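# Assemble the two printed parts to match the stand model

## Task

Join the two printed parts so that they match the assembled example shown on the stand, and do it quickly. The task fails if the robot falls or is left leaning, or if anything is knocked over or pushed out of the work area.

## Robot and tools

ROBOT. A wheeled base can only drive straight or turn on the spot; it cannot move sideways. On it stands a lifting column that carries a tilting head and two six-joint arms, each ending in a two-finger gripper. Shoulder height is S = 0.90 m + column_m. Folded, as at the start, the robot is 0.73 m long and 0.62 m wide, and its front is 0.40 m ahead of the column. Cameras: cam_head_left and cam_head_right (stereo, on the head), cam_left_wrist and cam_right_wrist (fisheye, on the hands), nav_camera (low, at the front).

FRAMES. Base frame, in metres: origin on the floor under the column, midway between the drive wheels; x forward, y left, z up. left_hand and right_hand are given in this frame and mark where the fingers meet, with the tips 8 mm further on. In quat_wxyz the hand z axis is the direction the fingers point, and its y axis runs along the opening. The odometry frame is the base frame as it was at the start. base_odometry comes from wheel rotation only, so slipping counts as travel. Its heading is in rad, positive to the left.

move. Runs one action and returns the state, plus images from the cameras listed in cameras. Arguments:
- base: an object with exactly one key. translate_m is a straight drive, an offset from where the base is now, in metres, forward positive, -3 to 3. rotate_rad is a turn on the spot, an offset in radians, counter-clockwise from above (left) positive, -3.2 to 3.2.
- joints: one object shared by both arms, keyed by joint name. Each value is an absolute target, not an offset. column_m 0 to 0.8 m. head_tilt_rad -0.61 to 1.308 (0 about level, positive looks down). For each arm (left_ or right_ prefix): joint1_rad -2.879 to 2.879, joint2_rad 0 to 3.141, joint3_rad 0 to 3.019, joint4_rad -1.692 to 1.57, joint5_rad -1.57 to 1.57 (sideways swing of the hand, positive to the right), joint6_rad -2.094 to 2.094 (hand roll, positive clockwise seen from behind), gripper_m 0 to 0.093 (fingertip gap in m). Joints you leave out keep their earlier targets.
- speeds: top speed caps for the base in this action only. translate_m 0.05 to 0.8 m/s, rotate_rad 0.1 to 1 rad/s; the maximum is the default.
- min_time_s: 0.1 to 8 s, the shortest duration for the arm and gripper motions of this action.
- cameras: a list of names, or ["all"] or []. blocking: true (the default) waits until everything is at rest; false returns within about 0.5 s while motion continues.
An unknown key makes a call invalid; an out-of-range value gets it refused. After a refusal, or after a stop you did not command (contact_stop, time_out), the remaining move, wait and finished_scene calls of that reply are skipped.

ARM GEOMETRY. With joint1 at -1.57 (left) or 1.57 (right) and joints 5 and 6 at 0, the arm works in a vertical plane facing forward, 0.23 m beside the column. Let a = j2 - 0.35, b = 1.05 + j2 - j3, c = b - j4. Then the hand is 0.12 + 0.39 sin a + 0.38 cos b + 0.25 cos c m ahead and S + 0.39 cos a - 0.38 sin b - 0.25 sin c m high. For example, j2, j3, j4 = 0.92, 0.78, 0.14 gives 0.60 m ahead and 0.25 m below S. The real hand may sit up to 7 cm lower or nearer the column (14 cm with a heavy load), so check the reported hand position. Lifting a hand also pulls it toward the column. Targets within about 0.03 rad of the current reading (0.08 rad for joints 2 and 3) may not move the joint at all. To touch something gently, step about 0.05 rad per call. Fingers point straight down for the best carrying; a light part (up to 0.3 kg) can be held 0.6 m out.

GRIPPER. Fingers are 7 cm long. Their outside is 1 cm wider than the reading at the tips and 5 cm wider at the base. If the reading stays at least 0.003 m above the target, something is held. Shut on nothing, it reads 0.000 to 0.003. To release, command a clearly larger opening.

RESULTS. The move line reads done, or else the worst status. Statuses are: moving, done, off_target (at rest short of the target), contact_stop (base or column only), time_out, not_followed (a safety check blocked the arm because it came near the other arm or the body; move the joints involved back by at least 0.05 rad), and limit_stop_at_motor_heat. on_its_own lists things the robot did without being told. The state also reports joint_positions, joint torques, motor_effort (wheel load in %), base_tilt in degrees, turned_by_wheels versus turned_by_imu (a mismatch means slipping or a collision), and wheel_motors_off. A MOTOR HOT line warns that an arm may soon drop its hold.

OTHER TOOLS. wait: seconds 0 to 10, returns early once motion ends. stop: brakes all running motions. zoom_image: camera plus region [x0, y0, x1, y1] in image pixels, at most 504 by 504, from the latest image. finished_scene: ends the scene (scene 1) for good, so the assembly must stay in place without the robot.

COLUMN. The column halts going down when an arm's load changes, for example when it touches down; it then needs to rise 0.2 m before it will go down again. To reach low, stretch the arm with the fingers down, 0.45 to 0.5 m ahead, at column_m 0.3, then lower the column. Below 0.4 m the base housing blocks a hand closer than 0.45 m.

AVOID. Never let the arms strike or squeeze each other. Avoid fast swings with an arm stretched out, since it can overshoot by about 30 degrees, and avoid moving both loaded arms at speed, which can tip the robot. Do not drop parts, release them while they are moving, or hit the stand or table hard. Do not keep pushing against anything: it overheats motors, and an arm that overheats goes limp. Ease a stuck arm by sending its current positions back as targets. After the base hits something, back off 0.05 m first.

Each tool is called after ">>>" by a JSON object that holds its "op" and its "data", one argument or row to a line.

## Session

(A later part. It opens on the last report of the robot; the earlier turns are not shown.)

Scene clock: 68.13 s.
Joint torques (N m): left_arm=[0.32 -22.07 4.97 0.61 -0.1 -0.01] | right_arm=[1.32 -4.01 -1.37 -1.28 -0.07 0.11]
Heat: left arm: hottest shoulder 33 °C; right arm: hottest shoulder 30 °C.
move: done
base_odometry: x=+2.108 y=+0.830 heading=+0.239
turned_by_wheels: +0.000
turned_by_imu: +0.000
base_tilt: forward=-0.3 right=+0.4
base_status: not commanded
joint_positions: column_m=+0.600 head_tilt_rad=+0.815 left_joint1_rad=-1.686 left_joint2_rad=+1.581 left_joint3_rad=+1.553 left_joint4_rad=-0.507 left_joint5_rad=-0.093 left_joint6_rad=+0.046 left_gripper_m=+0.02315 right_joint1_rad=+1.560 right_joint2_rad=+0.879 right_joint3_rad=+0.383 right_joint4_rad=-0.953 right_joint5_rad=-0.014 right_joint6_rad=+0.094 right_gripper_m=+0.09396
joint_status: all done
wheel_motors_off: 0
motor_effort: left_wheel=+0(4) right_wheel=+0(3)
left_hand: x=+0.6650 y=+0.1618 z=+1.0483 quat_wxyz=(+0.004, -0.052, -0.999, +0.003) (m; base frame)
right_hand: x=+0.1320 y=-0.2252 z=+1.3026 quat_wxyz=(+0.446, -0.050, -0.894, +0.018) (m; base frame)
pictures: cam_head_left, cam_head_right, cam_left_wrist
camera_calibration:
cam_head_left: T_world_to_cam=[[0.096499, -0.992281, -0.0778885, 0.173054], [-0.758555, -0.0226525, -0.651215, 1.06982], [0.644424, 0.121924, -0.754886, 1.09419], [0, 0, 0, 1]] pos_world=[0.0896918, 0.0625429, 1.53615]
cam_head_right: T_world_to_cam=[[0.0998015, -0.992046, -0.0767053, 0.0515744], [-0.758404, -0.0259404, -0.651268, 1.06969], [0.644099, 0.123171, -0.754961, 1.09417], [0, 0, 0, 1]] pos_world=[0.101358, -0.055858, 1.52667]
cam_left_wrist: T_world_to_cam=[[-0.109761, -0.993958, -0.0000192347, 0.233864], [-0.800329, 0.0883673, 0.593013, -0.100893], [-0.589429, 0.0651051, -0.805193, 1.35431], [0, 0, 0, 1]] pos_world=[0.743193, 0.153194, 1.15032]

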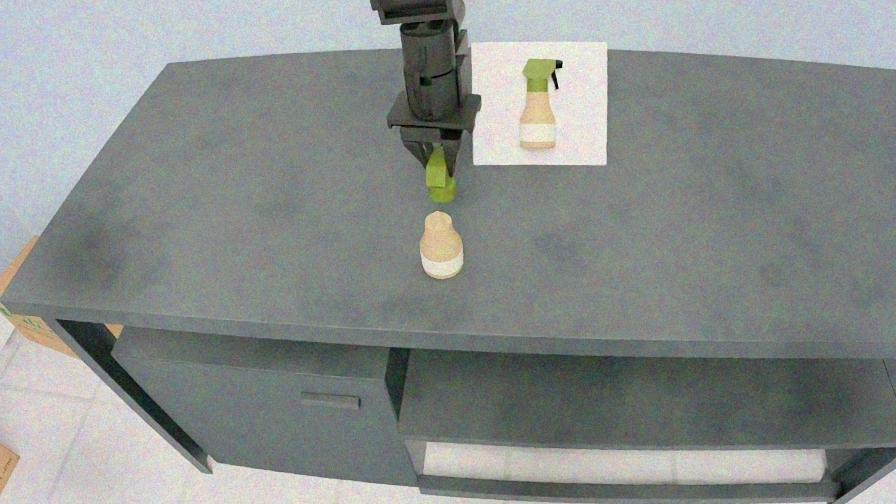

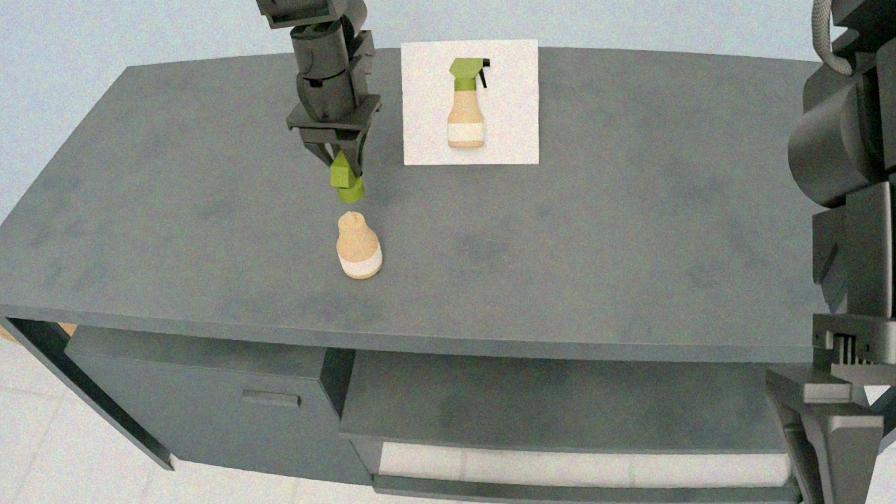

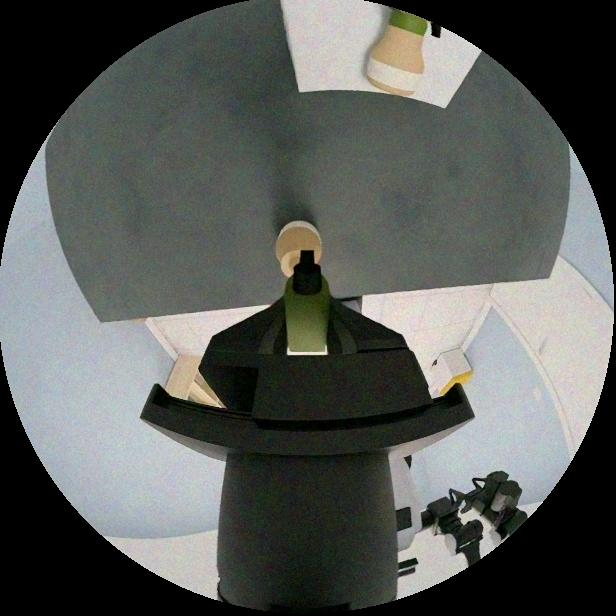

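>>> {"op": "move", "data": {
  "joints": {"left_joint1_rad": -1.66, "left_joint4_rad": -0.474, "left_joint5_rad": -0.084, "column_m": 0.588},
  "cameras": ["cam_left_wrist", "cam_head_left", "cam_head_right"]
}}

>>> {"op": "zoom_image", "data": {
  "camera": "cam_head_left",
  "region": [390, 140, 490, 280]
}}

>>> {"op": "zoom_image", "data": {
  "camera": "cam_head_right",
  "region": [300, 140, 400, 280]
}}

>>> {"op": "zoom_image", "data": {
  "camera": "cam_left_wrist",
  "region": [250, 210, 350, 310]
}}

Scene clock: 75.57 s.
Joint torques (N m): left_arm=[0.21 -22.24 5.04 0.61 -0.1 -0.01] | right_arm=[1.32 -4.01 -1.36 -1.28 -0.07 0.11]
Heat: left arm: hottest shoulder 36 °C; right arm: hottest shoulder 30 °C.
move: done
base_odometry: x=+2.108 y=+0.830 heading=+0.239
turned_by_wheels: +0.000
turned_by_imu: +0.000
base_tilt: forward=-0.2 right=+0.4
base_status: not commanded
joint_positions: column_m=+0.588 head_tilt_rad=+0.815 left_joint1_rad=-1.662 left_joint2_rad=+1.581 left_joint3_rad=+1.553 left_joint4_rad=-0.486 left_joint5_rad=-0.084 left_joint6_rad=+0.046 left_gripper_m=+0.02315 right_joint1_rad=+1.560 right_joint2_rad=+0.879 right_joint3_rad=+0.383 right_joint4_rad=-0.953 right_joint5_rad=-0.014 right_joint6_rad=+0.094 right_gripper_m=+0.09396
joint_status: all done
wheel_motors_off: 0
motor_effort: left_wheel=-1(3) right_wheel=+1(1)
left_hand: x=+0.6707 y=+0.1760 z=+1.0353 quat_wxyz=(-0.006, -0.045, -0.999, -0.003) (m; base frame)
right_hand: x=+0.1320 y=-0.2252 z=+1.2907 quat_wxyz=(+0.446, -0.050, -0.894, +0.018) (m; base frame)
pictures: cam_head_left, cam_head_right, cam_left_wrist
camera_calibration:
cam_head_left: T_world_to_cam=[[0.0965058, -0.992281, -0.0778827, 0.172117], [-0.758554, -0.0226614, -0.651216, 1.06207], [0.644424, 0.121924, -0.754886, 1.08521], [0, 0, 0, 1]] pos_world=[0.0896918, 0.0625429, 1.52425]
cam_head_right: T_world_to_cam=[[0.0998083, -0.992046, -0.0766994, 0.0506597], [-0.758403, -0.0259493, -0.651269, 1.06201], [0.644099, 0.123171, -0.754961, 1.08526], [0, 0, 0, 1]] pos_world=[0.101358, -0.055858, 1.51487]
cam_left_wrist: T_world_to_cam=[[-0.0962296, -0.995282, -0.0123743, 0.252579], [-0.813324, 0.0714579, 0.577406, -0.0619425], [-0.573798, 0.0656279, -0.816363, 1.34738], [0, 0, 0, 1]] pos_world=[0.74705, 0.167388, 1.13884]

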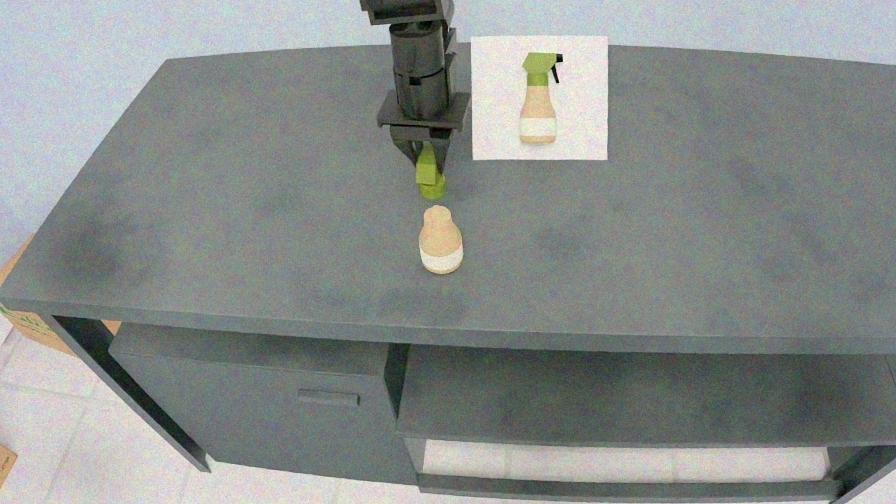

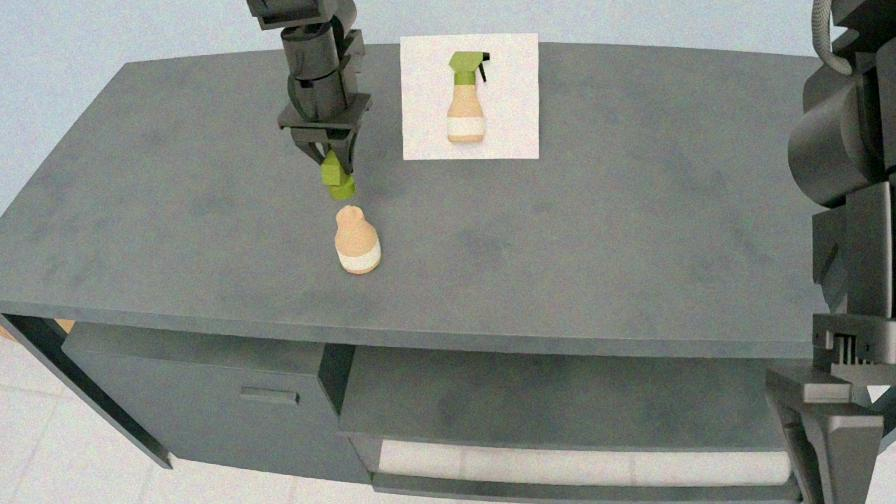

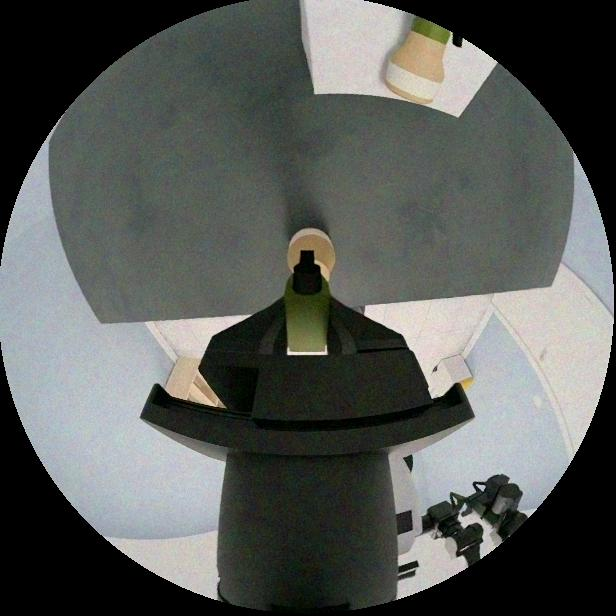

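Scaled by 3.600.

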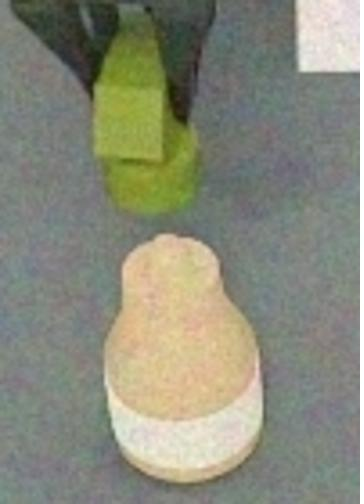

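Scaled by 3.600.

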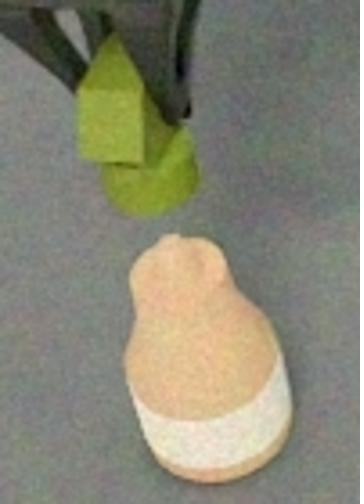

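Scaled by 5.040 from the camera's 616x616 image, which has a finer 880x880 frame.

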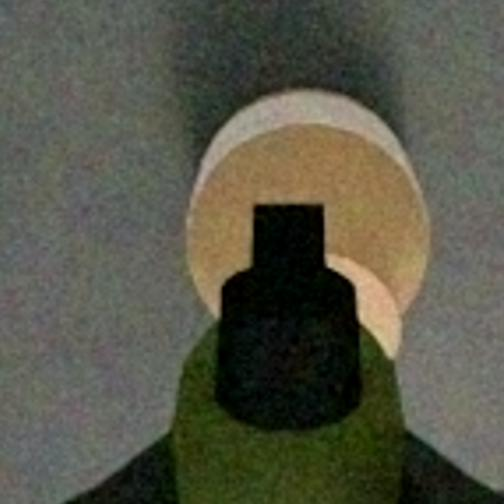

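>>> {"op": "move", "data": {
  "base": {"translate_m": -0.0065},
  "joints": {"left_joint5_rad": -0.073},
  "cameras": ["cam_left_wrist", "cam_head_left", "cam_head_right"]
}}

>>> {"op": "zoom_image", "data": {
  "camera": "cam_head_left",
  "region": [390, 140, 490, 280]
}}

>>> {"op": "zoom_image", "data": {
  "camera": "cam_head_right",
  "region": [300, 140, 400, 280]
}}

>>> {"op": "zoom_image", "data": {
  "camera": "cam_left_wrist",
  "region": [250, 210, 350, 310]
}}

Scene clock: 83.70 s.
Joint torques (N m): left_arm=[0.21 -22.07 5.05 0.55 -0.05 -0.01] | right_arm=[1.32 -4.01 -1.11 -1.29 -0.07 0.11]
Heat: left arm: hottest shoulder 38 °C; right arm: hottest shoulder 30 °C.
move: done
base_odometry: x=+2.102 y=+0.829 heading=+0.239
turned_by_wheels: +0.000
turned_by_imu: +0.000
base_tilt: forward=-0.3 right=+0.4
base_status: done
joint_positions: column_m=+0.588 head_tilt_rad=+0.815 left_joint1_rad=-1.662 left_joint2_rad=+1.580 left_joint3_rad=+1.553 left_joint4_rad=-0.484 left_joint5_rad=-0.075 left_joint6_rad=+0.046 left_gripper_m=+0.02315 right_joint1_rad=+1.560 right_joint2_rad=+0.879 right_joint3_rad=+0.380 right_joint4_rad=-0.953 right_joint5_rad=-0.014 right_joint6_rad=+0.094 right_gripper_m=+0.09396
joint_status: all done
wheel_motors_off: 0
motor_effort: left_wheel=+0(33) right_wheel=-1(29)
left_hand: x=+0.6716 y=+0.1743 z=+1.0358 quat_wxyz=(-0.008, -0.045, -0.999, +0.002) (m; base frame)
right_hand: x=+0.1305 y=-0.2252 z=+1.2913 quat_wxyz=(+0.447, -0.050, -0.893, +0.018) (m; base frame)
pictures: cam_head_left, cam_head_right, cam_left_wrist
camera_calibration:
cam_head_left: T_world_to_cam=[[0.0965228, -0.992281, -0.0778628, 0.172086], [-0.75837, -0.0226527, -0.65143, 1.06238], [0.644638, 0.121927, -0.754702, 1.08491], [0, 0, 0, 1]] pos_world=[0.0896899, 0.0625428, 1.52425]
cam_head_right: T_world_to_cam=[[0.099825, -0.992046, -0.0766787, 0.0506267], [-0.758219, -0.0259406, -0.651484, 1.06231], [0.644313, 0.123174, -0.754778, 1.08497], [0, 0, 0, 1]] pos_world=[0.101356, -0.055858, 1.51487]
cam_left_wrist: T_world_to_cam=[[-0.0961512, -0.995362, -0.00304941, 0.241296], [-0.814881, 0.0769568, 0.574497, -0.0583474], [-0.571598, 0.0577235, -0.818501, 1.3504], [0, 0, 0, 1]] pos_world=[0.747542, 0.166717, 1.13956]

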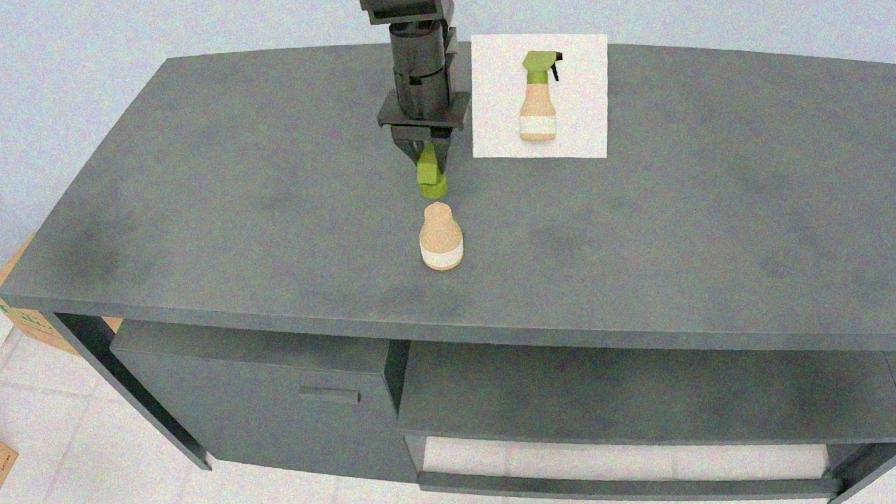

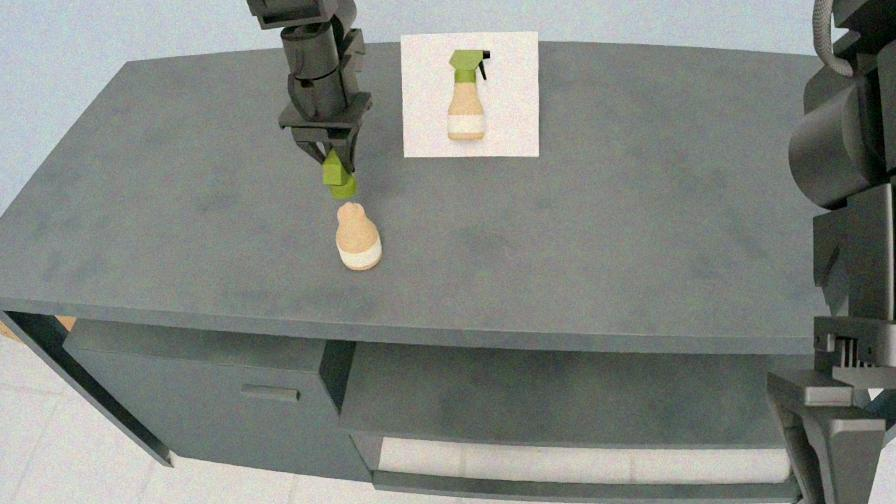

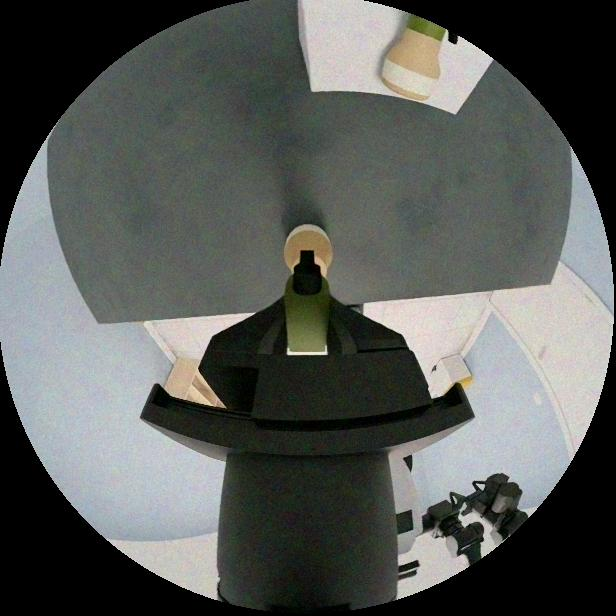

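Scaled by 3.600.

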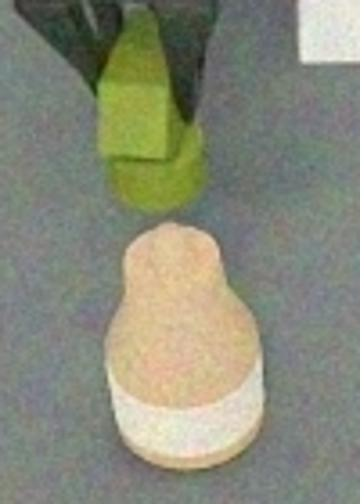

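Scaled by 3.600.

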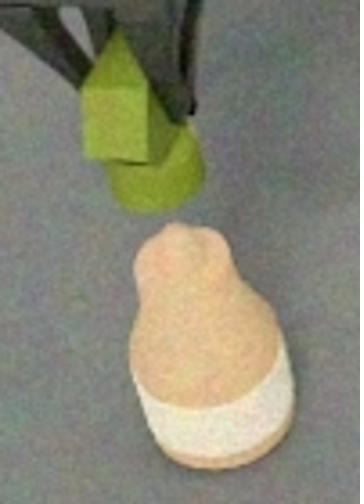

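Scaled by 5.040 from the camera's 616x616 image, which has a finer 880x880 frame.

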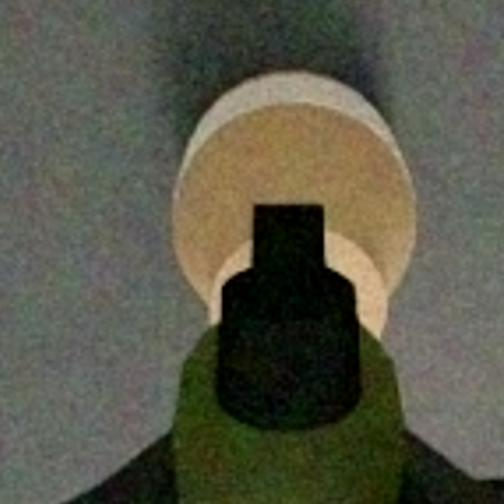

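>>> {"op": "move", "data": {
  "joints": {"left_joint1_rad": -1.672}
}}

>>> {"op": "move", "data": {
  "joints": {"column_m": 0.567},
  "cameras": ["cam_left_wrist", "cam_head_left", "cam_head_right"]
}}

>>> {"op": "zoom_image", "data": {
  "camera": "cam_head_left",
  "region": [390, 130, 490, 270]
}}

>>> {"op": "zoom_image", "data": {
  "camera": "cam_head_right",
  "region": [300, 130, 400, 270]
}}

>>> {"op": "zoom_image", "data": {
  "camera": "cam_left_wrist",
  "region": [250, 210, 350, 310]
}}

Scene clock: 85.87 s.
Joint torques (N m): left_arm=[-0.67 -22.18 5.01 0.57 -0.05 -0.01] | right_arm=[1.32 -3.96 -1.13 -1.28 -0.07 0.11]
Heat: left arm: hottest shoulder 38 °C; right arm: hottest shoulder 30 °C.
move: done
base_odometry: x=+2.102 y=+0.829 heading=+0.239
turned_by_wheels: +0.000
turned_by_imu: +0.000
base_tilt: forward=-0.3 right=+0.4
base_status: not commanded
joint_positions: column_m=+0.588 head_tilt_rad=+0.815 left_joint1_rad=-1.664 left_joint2_rad=+1.580 left_joint3_rad=+1.553 left_joint4_rad=-0.484 left_joint5_rad=-0.075 left_joint6_rad=+0.046 left_gripper_m=+0.02315 right_joint1_rad=+1.560 right_joint2_rad=+0.879 right_joint3_rad=+0.380 right_joint4_rad=-0.953 right_joint5_rad=-0.014 right_joint6_rad=+0.094 right_gripper_m=+0.09396
joint_status: all done
wheel_motors_off: 0
motor_effort: left_wheel=+0(1) right_wheel=-1(1)
left_hand: x=+0.6715 y=+0.1730 z=+1.0358 quat_wxyz=(-0.008, -0.046, -0.999, +0.003) (m; base frame)
right_hand: x=+0.1305 y=-0.2252 z=+1.2913 quat_wxyz=(+0.447, -0.050, -0.893, +0.018) (m; base frame)
pictures: none

Scene clock: 86.73 s.
Joint torques (N m): left_arm=[-0.79 -22.07 5 0.55 -0.05 -0.01] | right_arm=[1.32 -3.96 -1.13 -1.29 -0.07 0.11]
Heat: left arm: hottest shoulder 38 °C; right arm: hottest shoulder 30 °C.
move: done
base_odometry: x=+2.102 y=+0.829 heading=+0.239
turned_by_wheels: +0.000
turned_by_imu: +0.000
base_tilt: forward=-0.3 right=+0.4
base_status: not commanded
joint_positions: column_m=+0.567 head_tilt_rad=+0.815 left_joint1_rad=-1.664 left_joint2_rad=+1.580 left_joint3_rad=+1.553 left_joint4_rad=-0.484 left_joint5_rad=-0.075 left_joint6_rad=+0.046 left_gripper_m=+0.02315 right_joint1_rad=+1.560 right_joint2_rad=+0.879 right_joint3_rad=+0.380 right_joint4_rad=-0.953 right_joint5_rad=-0.014 right_joint6_rad=+0.094 right_gripper_m=+0.09396
joint_status: all done
wheel_motors_off: 0
motor_effort: left_wheel=+0(1) right_wheel=+0(1)
left_hand: x=+0.6715 y=+0.1730 z=+1.0149 quat_wxyz=(-0.008, -0.046, -0.999, +0.003) (m; base frame)
right_hand: x=+0.1305 y=-0.2252 z=+1.2703 quat_wxyz=(+0.447, -0.050, -0.893, +0.018) (m; base frame)
pictures: cam_head_left, cam_head_right, cam_left_wrist
camera_calibration:
cam_head_left: T_world_to_cam=[[0.0965228, -0.992281, -0.0778628, 0.17045], [-0.75837, -0.0226527, -0.65143, 1.0487], [0.644638, 0.121927, -0.754702, 1.06907], [0, 0, 0, 1]] pos_world=[0.0896899, 0.0625428, 1.50325]
cam_head_right: T_world_to_cam=[[0.099825, -0.992046, -0.0766787, 0.0490164], [-0.758219, -0.0259406, -0.651484, 1.04863], [0.644313, 0.123174, -0.754778, 1.06912], [0, 0, 0, 1]] pos_world=[0.101356, -0.055858, 1.49387]
cam_left_wrist: T_world_to_cam=[[-0.0970811, -0.995275, -0.00141927, 0.238898], [-0.814789, 0.078657, 0.574397, -0.0464889], [-0.571572, 0.0569196, -0.818575, 1.33356], [0, 0, 0, 1]] pos_world=[0.747541, 0.16552, 1.11866]

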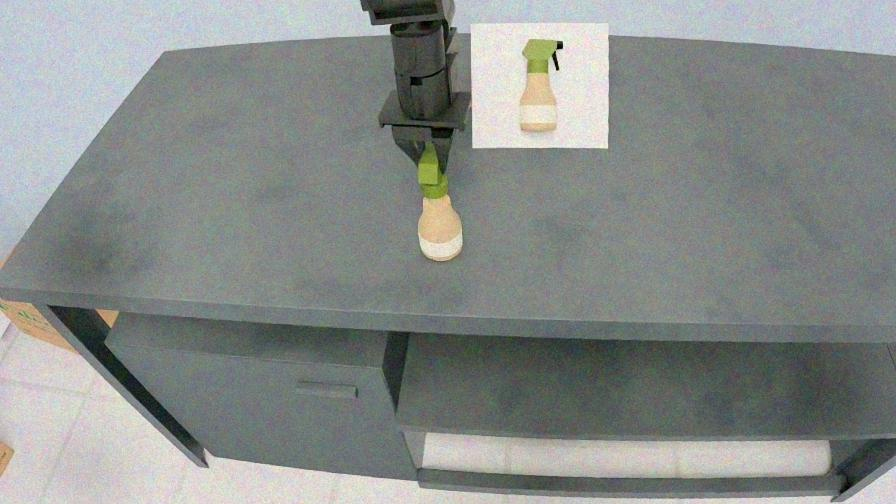

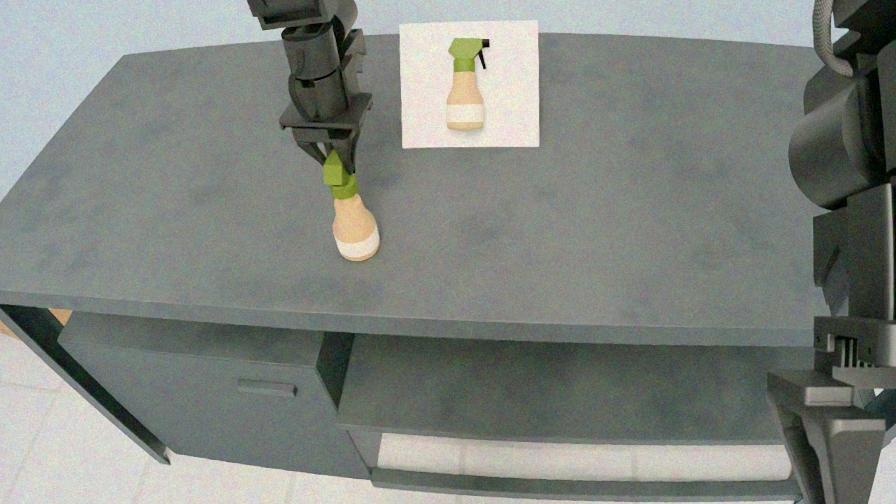

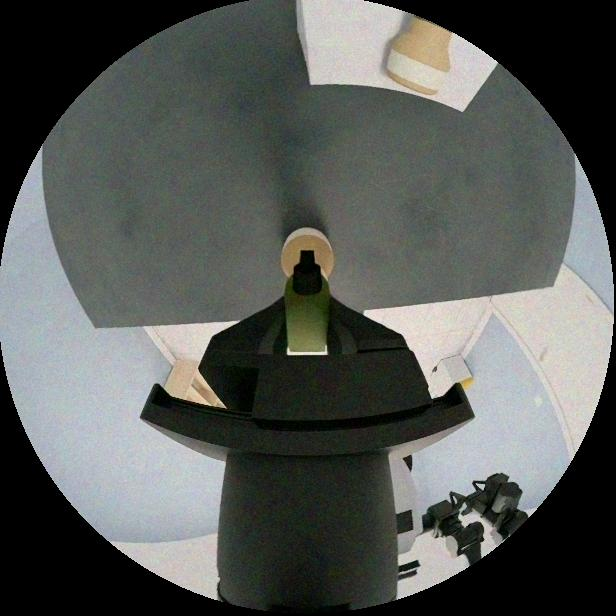

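Scaled by 3.600.

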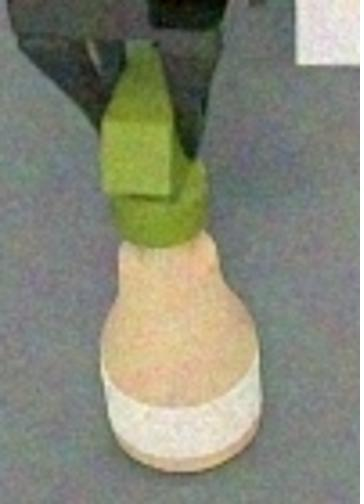

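Scaled by 3.600.

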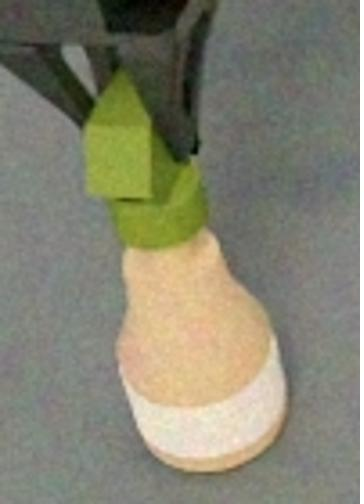

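Scaled by 5.040 from the camera's 616x616 image, which has a finer 880x880 frame.

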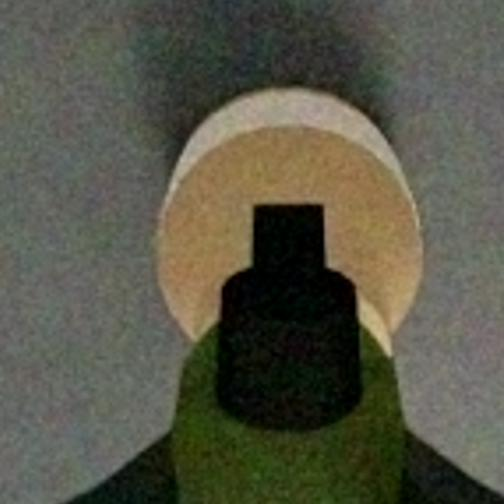

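>>> {"op": "move", "data": {
  "joints": {"column_m": 0.556},
  "cameras": ["cam_head_left", "cam_head_right"]
}}

>>> {"op": "zoom_image", "data": {
  "camera": "cam_head_left",
  "region": [390, 130, 490, 270]
}}

>>> {"op": "zoom_image", "data": {
  "camera": "cam_head_right",
  "region": [300, 130, 400, 270]
}}

Scene clock: 87.93 s.
Joint torques (N m): left_arm=[-0.73 -22.12 4.98 0.57 -0.05 -0.01] | right_arm=[1.32 -3.96 -1.13 -1.29 -0.07 0.11]
Heat: left arm: hottest shoulder 38 °C; right arm: hottest shoulder 30 °C.
move: done
base_odometry: x=+2.102 y=+0.829 heading=+0.239
turned_by_wheels: +0.000
turned_by_imu: +0.000
base_tilt: forward=-0.2 right=+0.4
base_status: not commanded
joint_positions: column_m=+0.556 head_tilt_rad=+0.815 left_joint1_rad=-1.664 left_joint2_rad=+1.580 left_joint3_rad=+1.553 left_joint4_rad=-0.484 left_joint5_rad=-0.075 left_joint6_rad=+0.046 left_gripper_m=+0.02315 right_joint1_rad=+1.560 right_joint2_rad=+0.879 right_joint3_rad=+0.380 right_joint4_rad=-0.953 right_joint5_rad=-0.014 right_joint6_rad=+0.094 right_gripper_m=+0.09396
joint_status: all done
wheel_motors_off: 0
motor_effort: left_wheel=+0(1) right_wheel=+0(1)
left_hand: x=+0.6715 y=+0.1730 z=+1.0038 quat_wxyz=(-0.008, -0.046, -0.999, +0.003) (m; base frame)
right_hand: x=+0.1305 y=-0.2252 z=+1.2593 quat_wxyz=(+0.447, -0.050, -0.893, +0.018) (m; base frame)
pictures: cam_head_left, cam_head_right
camera_calibration:
cam_head_left: T_world_to_cam=[[0.0965228, -0.992281, -0.0778628, 0.169594], [-0.75837, -0.0226527, -0.65143, 1.04153], [0.644638, 0.121927, -0.754702, 1.06076], [0, 0, 0, 1]] pos_world=[0.0896899, 0.0625428, 1.49225]
cam_head_right: T_world_to_cam=[[0.099825, -0.992046, -0.0766787, 0.048173], [-0.758219, -0.0259406, -0.651484, 1.04147], [0.644313, 0.123174, -0.754778, 1.06081], [0, 0, 0, 1]] pos_world=[0.101356, -0.055858, 1.48287]

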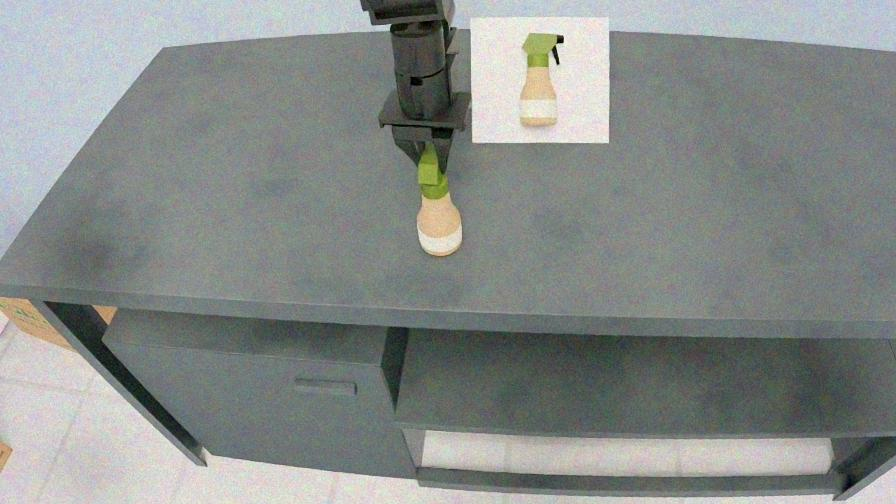

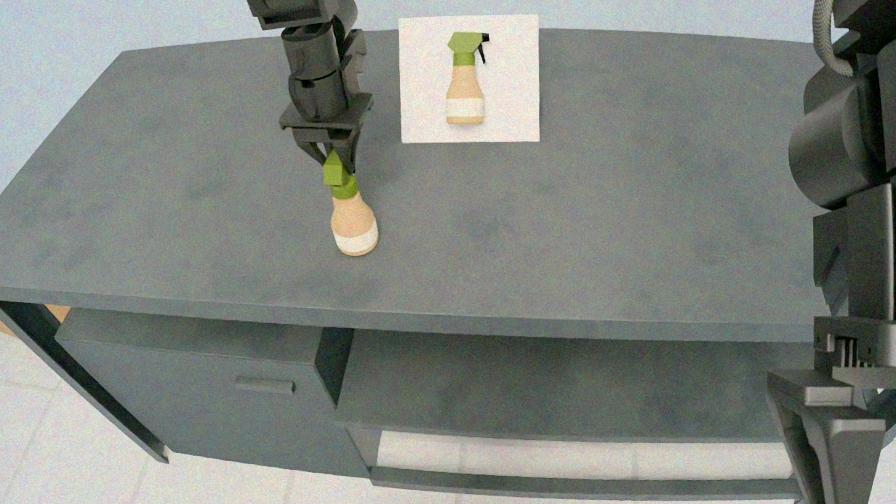

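Scaled by 3.600.

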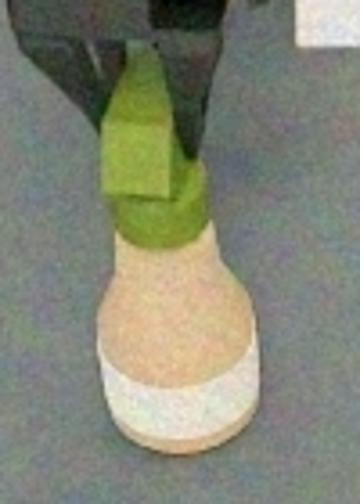

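Scaled by 3.600.

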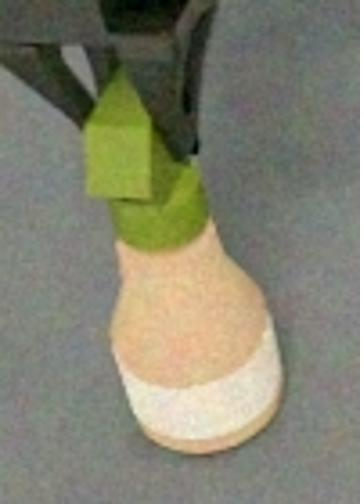

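>>> {"op": "move", "data": {
  "joints": {"column_m": 0.548},
  "cameras": ["cam_head_left", "cam_head_right"]
}}

>>> {"op": "zoom_image", "data": {
  "camera": "cam_head_left",
  "region": [390, 130, 490, 270]
}}

>>> {"op": "zoom_image", "data": {
  "camera": "cam_head_right",
  "region": [300, 130, 400, 270]
}}

Scene clock: 89.00 s.
Joint torques (N m): left_arm=[-0.56 -22.07 5.09 0.57 -0.06 0] | right_arm=[1.32 -4.01 -1.18 -1.29 -0.07 0.11]
Heat: left arm: hottest shoulder 38 °C; right arm: hottest shoulder 30 °C.
move: done
base_odometry: x=+2.102 y=+0.829 heading=+0.239
turned_by_wheels: +0.000
turned_by_imu: +0.000
base_tilt: forward=-0.3 right=+0.4
base_status: not commanded
joint_positions: column_m=+0.548 head_tilt_rad=+0.815 left_joint1_rad=-1.666 left_joint2_rad=+1.578 left_joint3_rad=+1.553 left_joint4_rad=-0.484 left_joint5_rad=-0.074 left_joint6_rad=+0.046 left_gripper_m=+0.02315 right_joint1_rad=+1.560 right_joint2_rad=+0.879 right_joint3_rad=+0.381 right_joint4_rad=-0.953 right_joint5_rad=-0.014 right_joint6_rad=+0.094 right_gripper_m=+0.09396
joint_status: all done
wheel_motors_off: 0
motor_effort: left_wheel=+0(2) right_wheel=-1(1)
left_hand: x=+0.6723 y=+0.1720 z=+0.9970 quat_wxyz=(-0.008, -0.046, -0.999, +0.004) (m; base frame)
right_hand: x=+0.1307 y=-0.2252 z=+1.2512 quat_wxyz=(+0.447, -0.050, -0.893, +0.018) (m; base frame)
pictures: cam_head_left, cam_head_right
camera_calibration:
cam_head_left: T_world_to_cam=[[0.0965228, -0.992281, -0.0778628, 0.168971], [-0.75837, -0.0226527, -0.65143, 1.03632], [0.644638, 0.121927, -0.754702, 1.05473], [0, 0, 0, 1]] pos_world=[0.0896899, 0.0625428, 1.48425]
cam_head_right: T_world_to_cam=[[0.099825, -0.992046, -0.0766787, 0.0475595], [-0.758219, -0.0259406, -0.651484, 1.03626], [0.644313, 0.123174, -0.754778, 1.05477], [0, 0, 0, 1]] pos_world=[0.101356, -0.055858, 1.47487]

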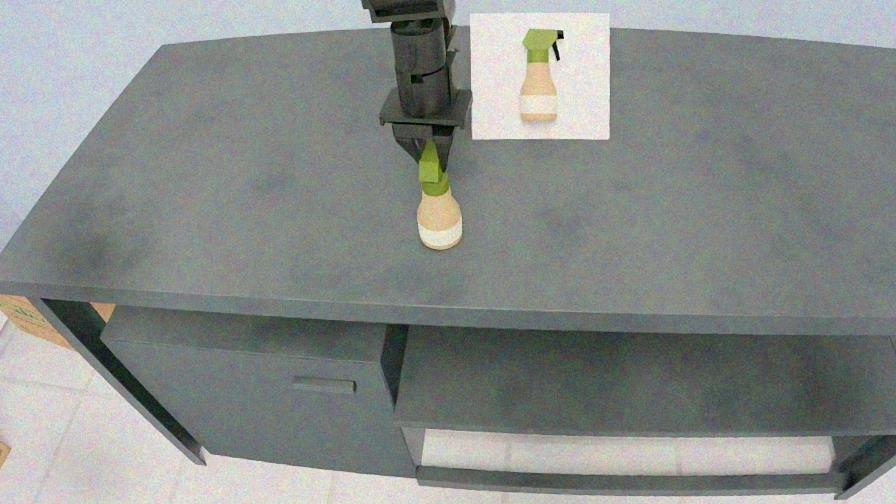

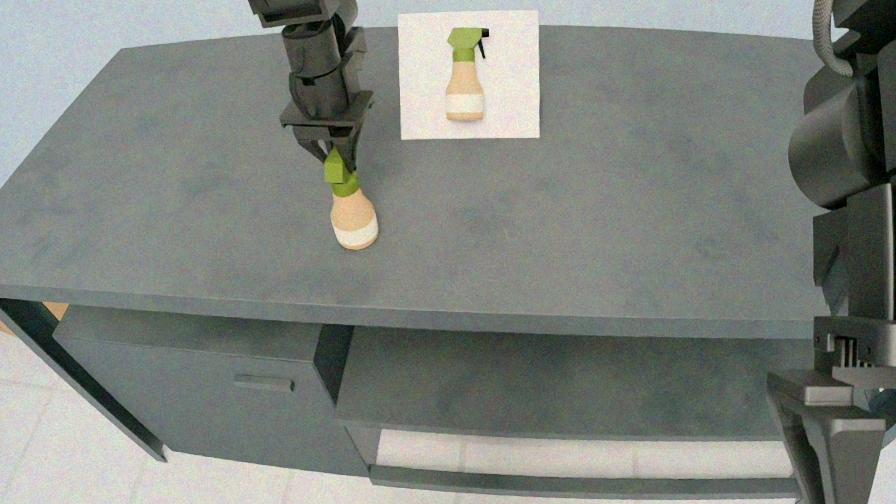

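Scaled by 3.600.

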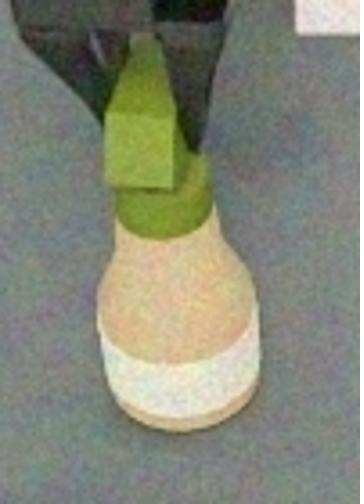

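Scaled by 3.600.

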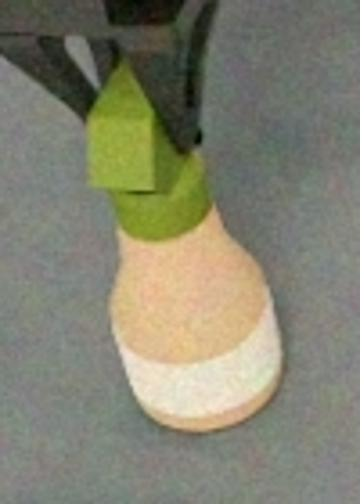

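>>> {"op": "move", "data": {
  "joints": {"column_m": 0.542},
  "cameras": ["cam_head_left", "cam_head_right", "cam_left_wrist"]
}}

>>> {"op": "zoom_image", "data": {
  "camera": "cam_head_left",
  "region": [400, 150, 480, 260]
}}

>>> {"op": "zoom_image", "data": {
  "camera": "cam_head_right",
  "region": [310, 150, 390, 260]
}}

Scene clock: 90.27 s.
Joint torques (N m): left_arm=[-0.62 -21.19 5.11 0.59 -0.06 -0.01] | right_arm=[1.32 -4.01 -1.13 -1.29 -0.07 0.11]
Heat: left arm: hottest shoulder 38 °C; right arm: hottest shoulder 30 °C.
move: done
base_odometry: x=+2.102 y=+0.829 heading=+0.239
turned_by_wheels: +0.000
turned_by_imu: +0.000
base_tilt: forward=-0.3 right=+0.4
base_status: not commanded
joint_positions: column_m=+0.542 head_tilt_rad=+0.815 left_joint1_rad=-1.666 left_joint2_rad=+1.567 left_joint3_rad=+1.553 left_joint4_rad=-0.484 left_joint5_rad=-0.074 left_joint6_rad=+0.046 left_gripper_m=+0.02315 right_joint1_rad=+1.560 right_joint2_rad=+0.879 right_joint3_rad=+0.381 right_joint4_rad=-0.953 right_joint5_rad=-0.014 right_joint6_rad=+0.094 right_gripper_m=+0.09396
joint_status: all done
wheel_motors_off: 0
motor_effort: left_wheel=+0(1) right_wheel=+0(1)
left_hand: x=+0.6771 y=+0.1720 z=+0.9969 quat_wxyz=(-0.014, -0.046, -0.999, +0.004) (m; base frame)
right_hand: x=+0.1307 y=-0.2252 z=+1.2452 quat_wxyz=(+0.447, -0.050, -0.893, +0.018) (m; base frame)
pictures: cam_head_left, cam_head_right, cam_left_wrist
camera_calibration:
cam_head_left: T_world_to_cam=[[0.0965228, -0.992281, -0.0778628, 0.168504], [-0.75837, -0.0226527, -0.65143, 1.03241], [0.644638, 0.121927, -0.754702, 1.0502], [0, 0, 0, 1]] pos_world=[0.0896899, 0.0625428, 1.47825]
cam_head_right: T_world_to_cam=[[0.099825, -0.992046, -0.0766787, 0.0470995], [-0.758219, -0.0259406, -0.651484, 1.03235], [0.644313, 0.123174, -0.754778, 1.05025], [0, 0, 0, 1]] pos_world=[0.101356, -0.055858, 1.46887]
cam_left_wrist: T_world_to_cam=[[-0.0970462, -0.99528, 0.0000460511, 0.23686], [-0.821706, 0.0801477, 0.564248, -0.0170114], [-0.561589, 0.0547204, -0.825605, 1.32267], [0, 0, 0, 1]] pos_world=[0.751804, 0.164729, 1.10159]

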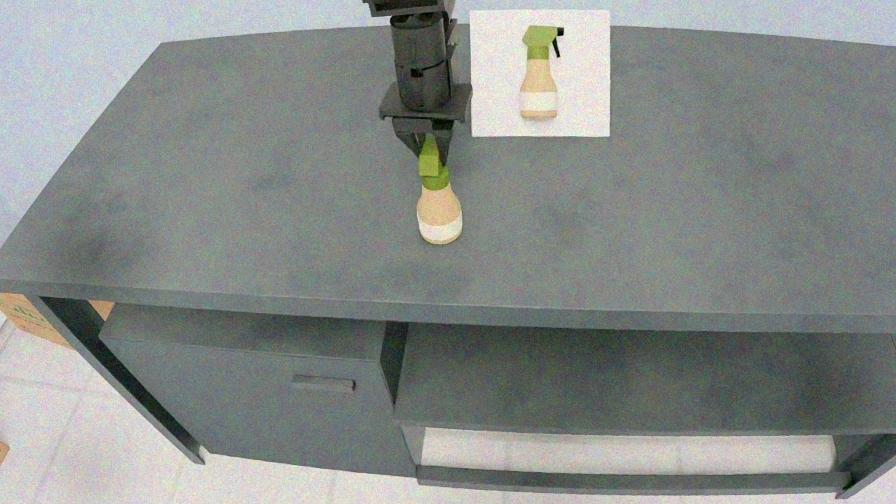

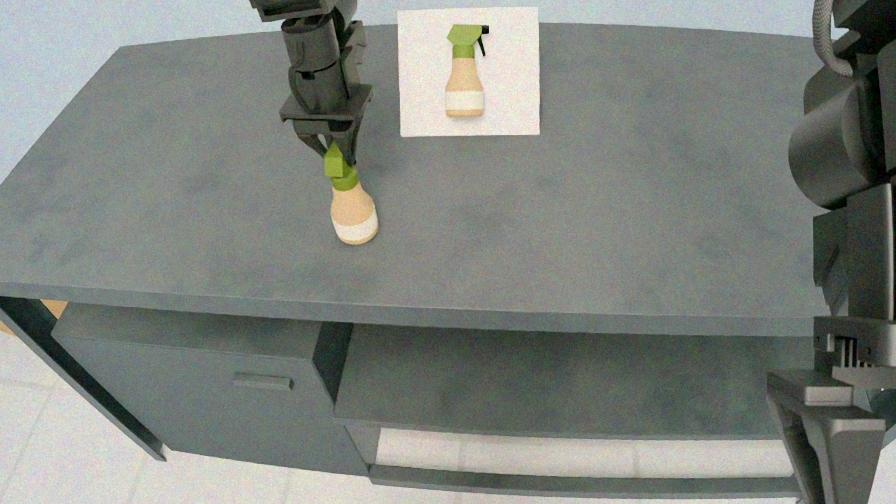

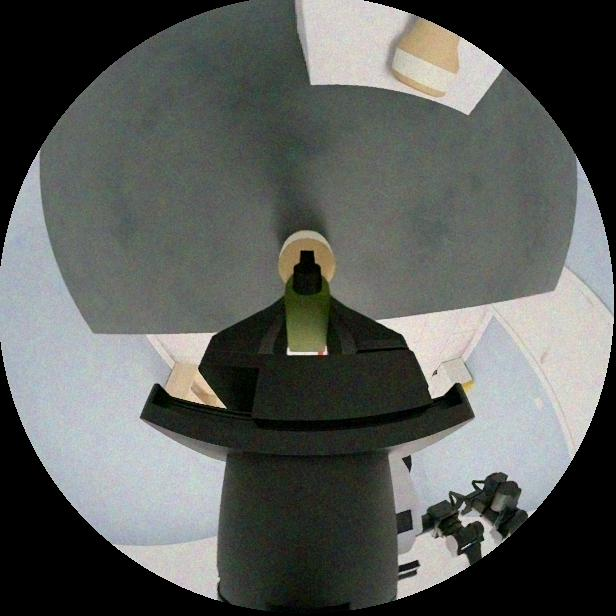

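Scaled by 4.582.

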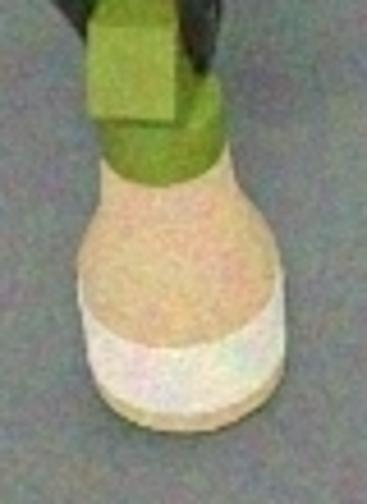

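Scaled by 4.582.

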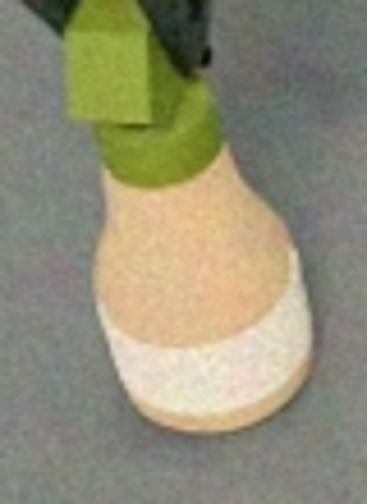

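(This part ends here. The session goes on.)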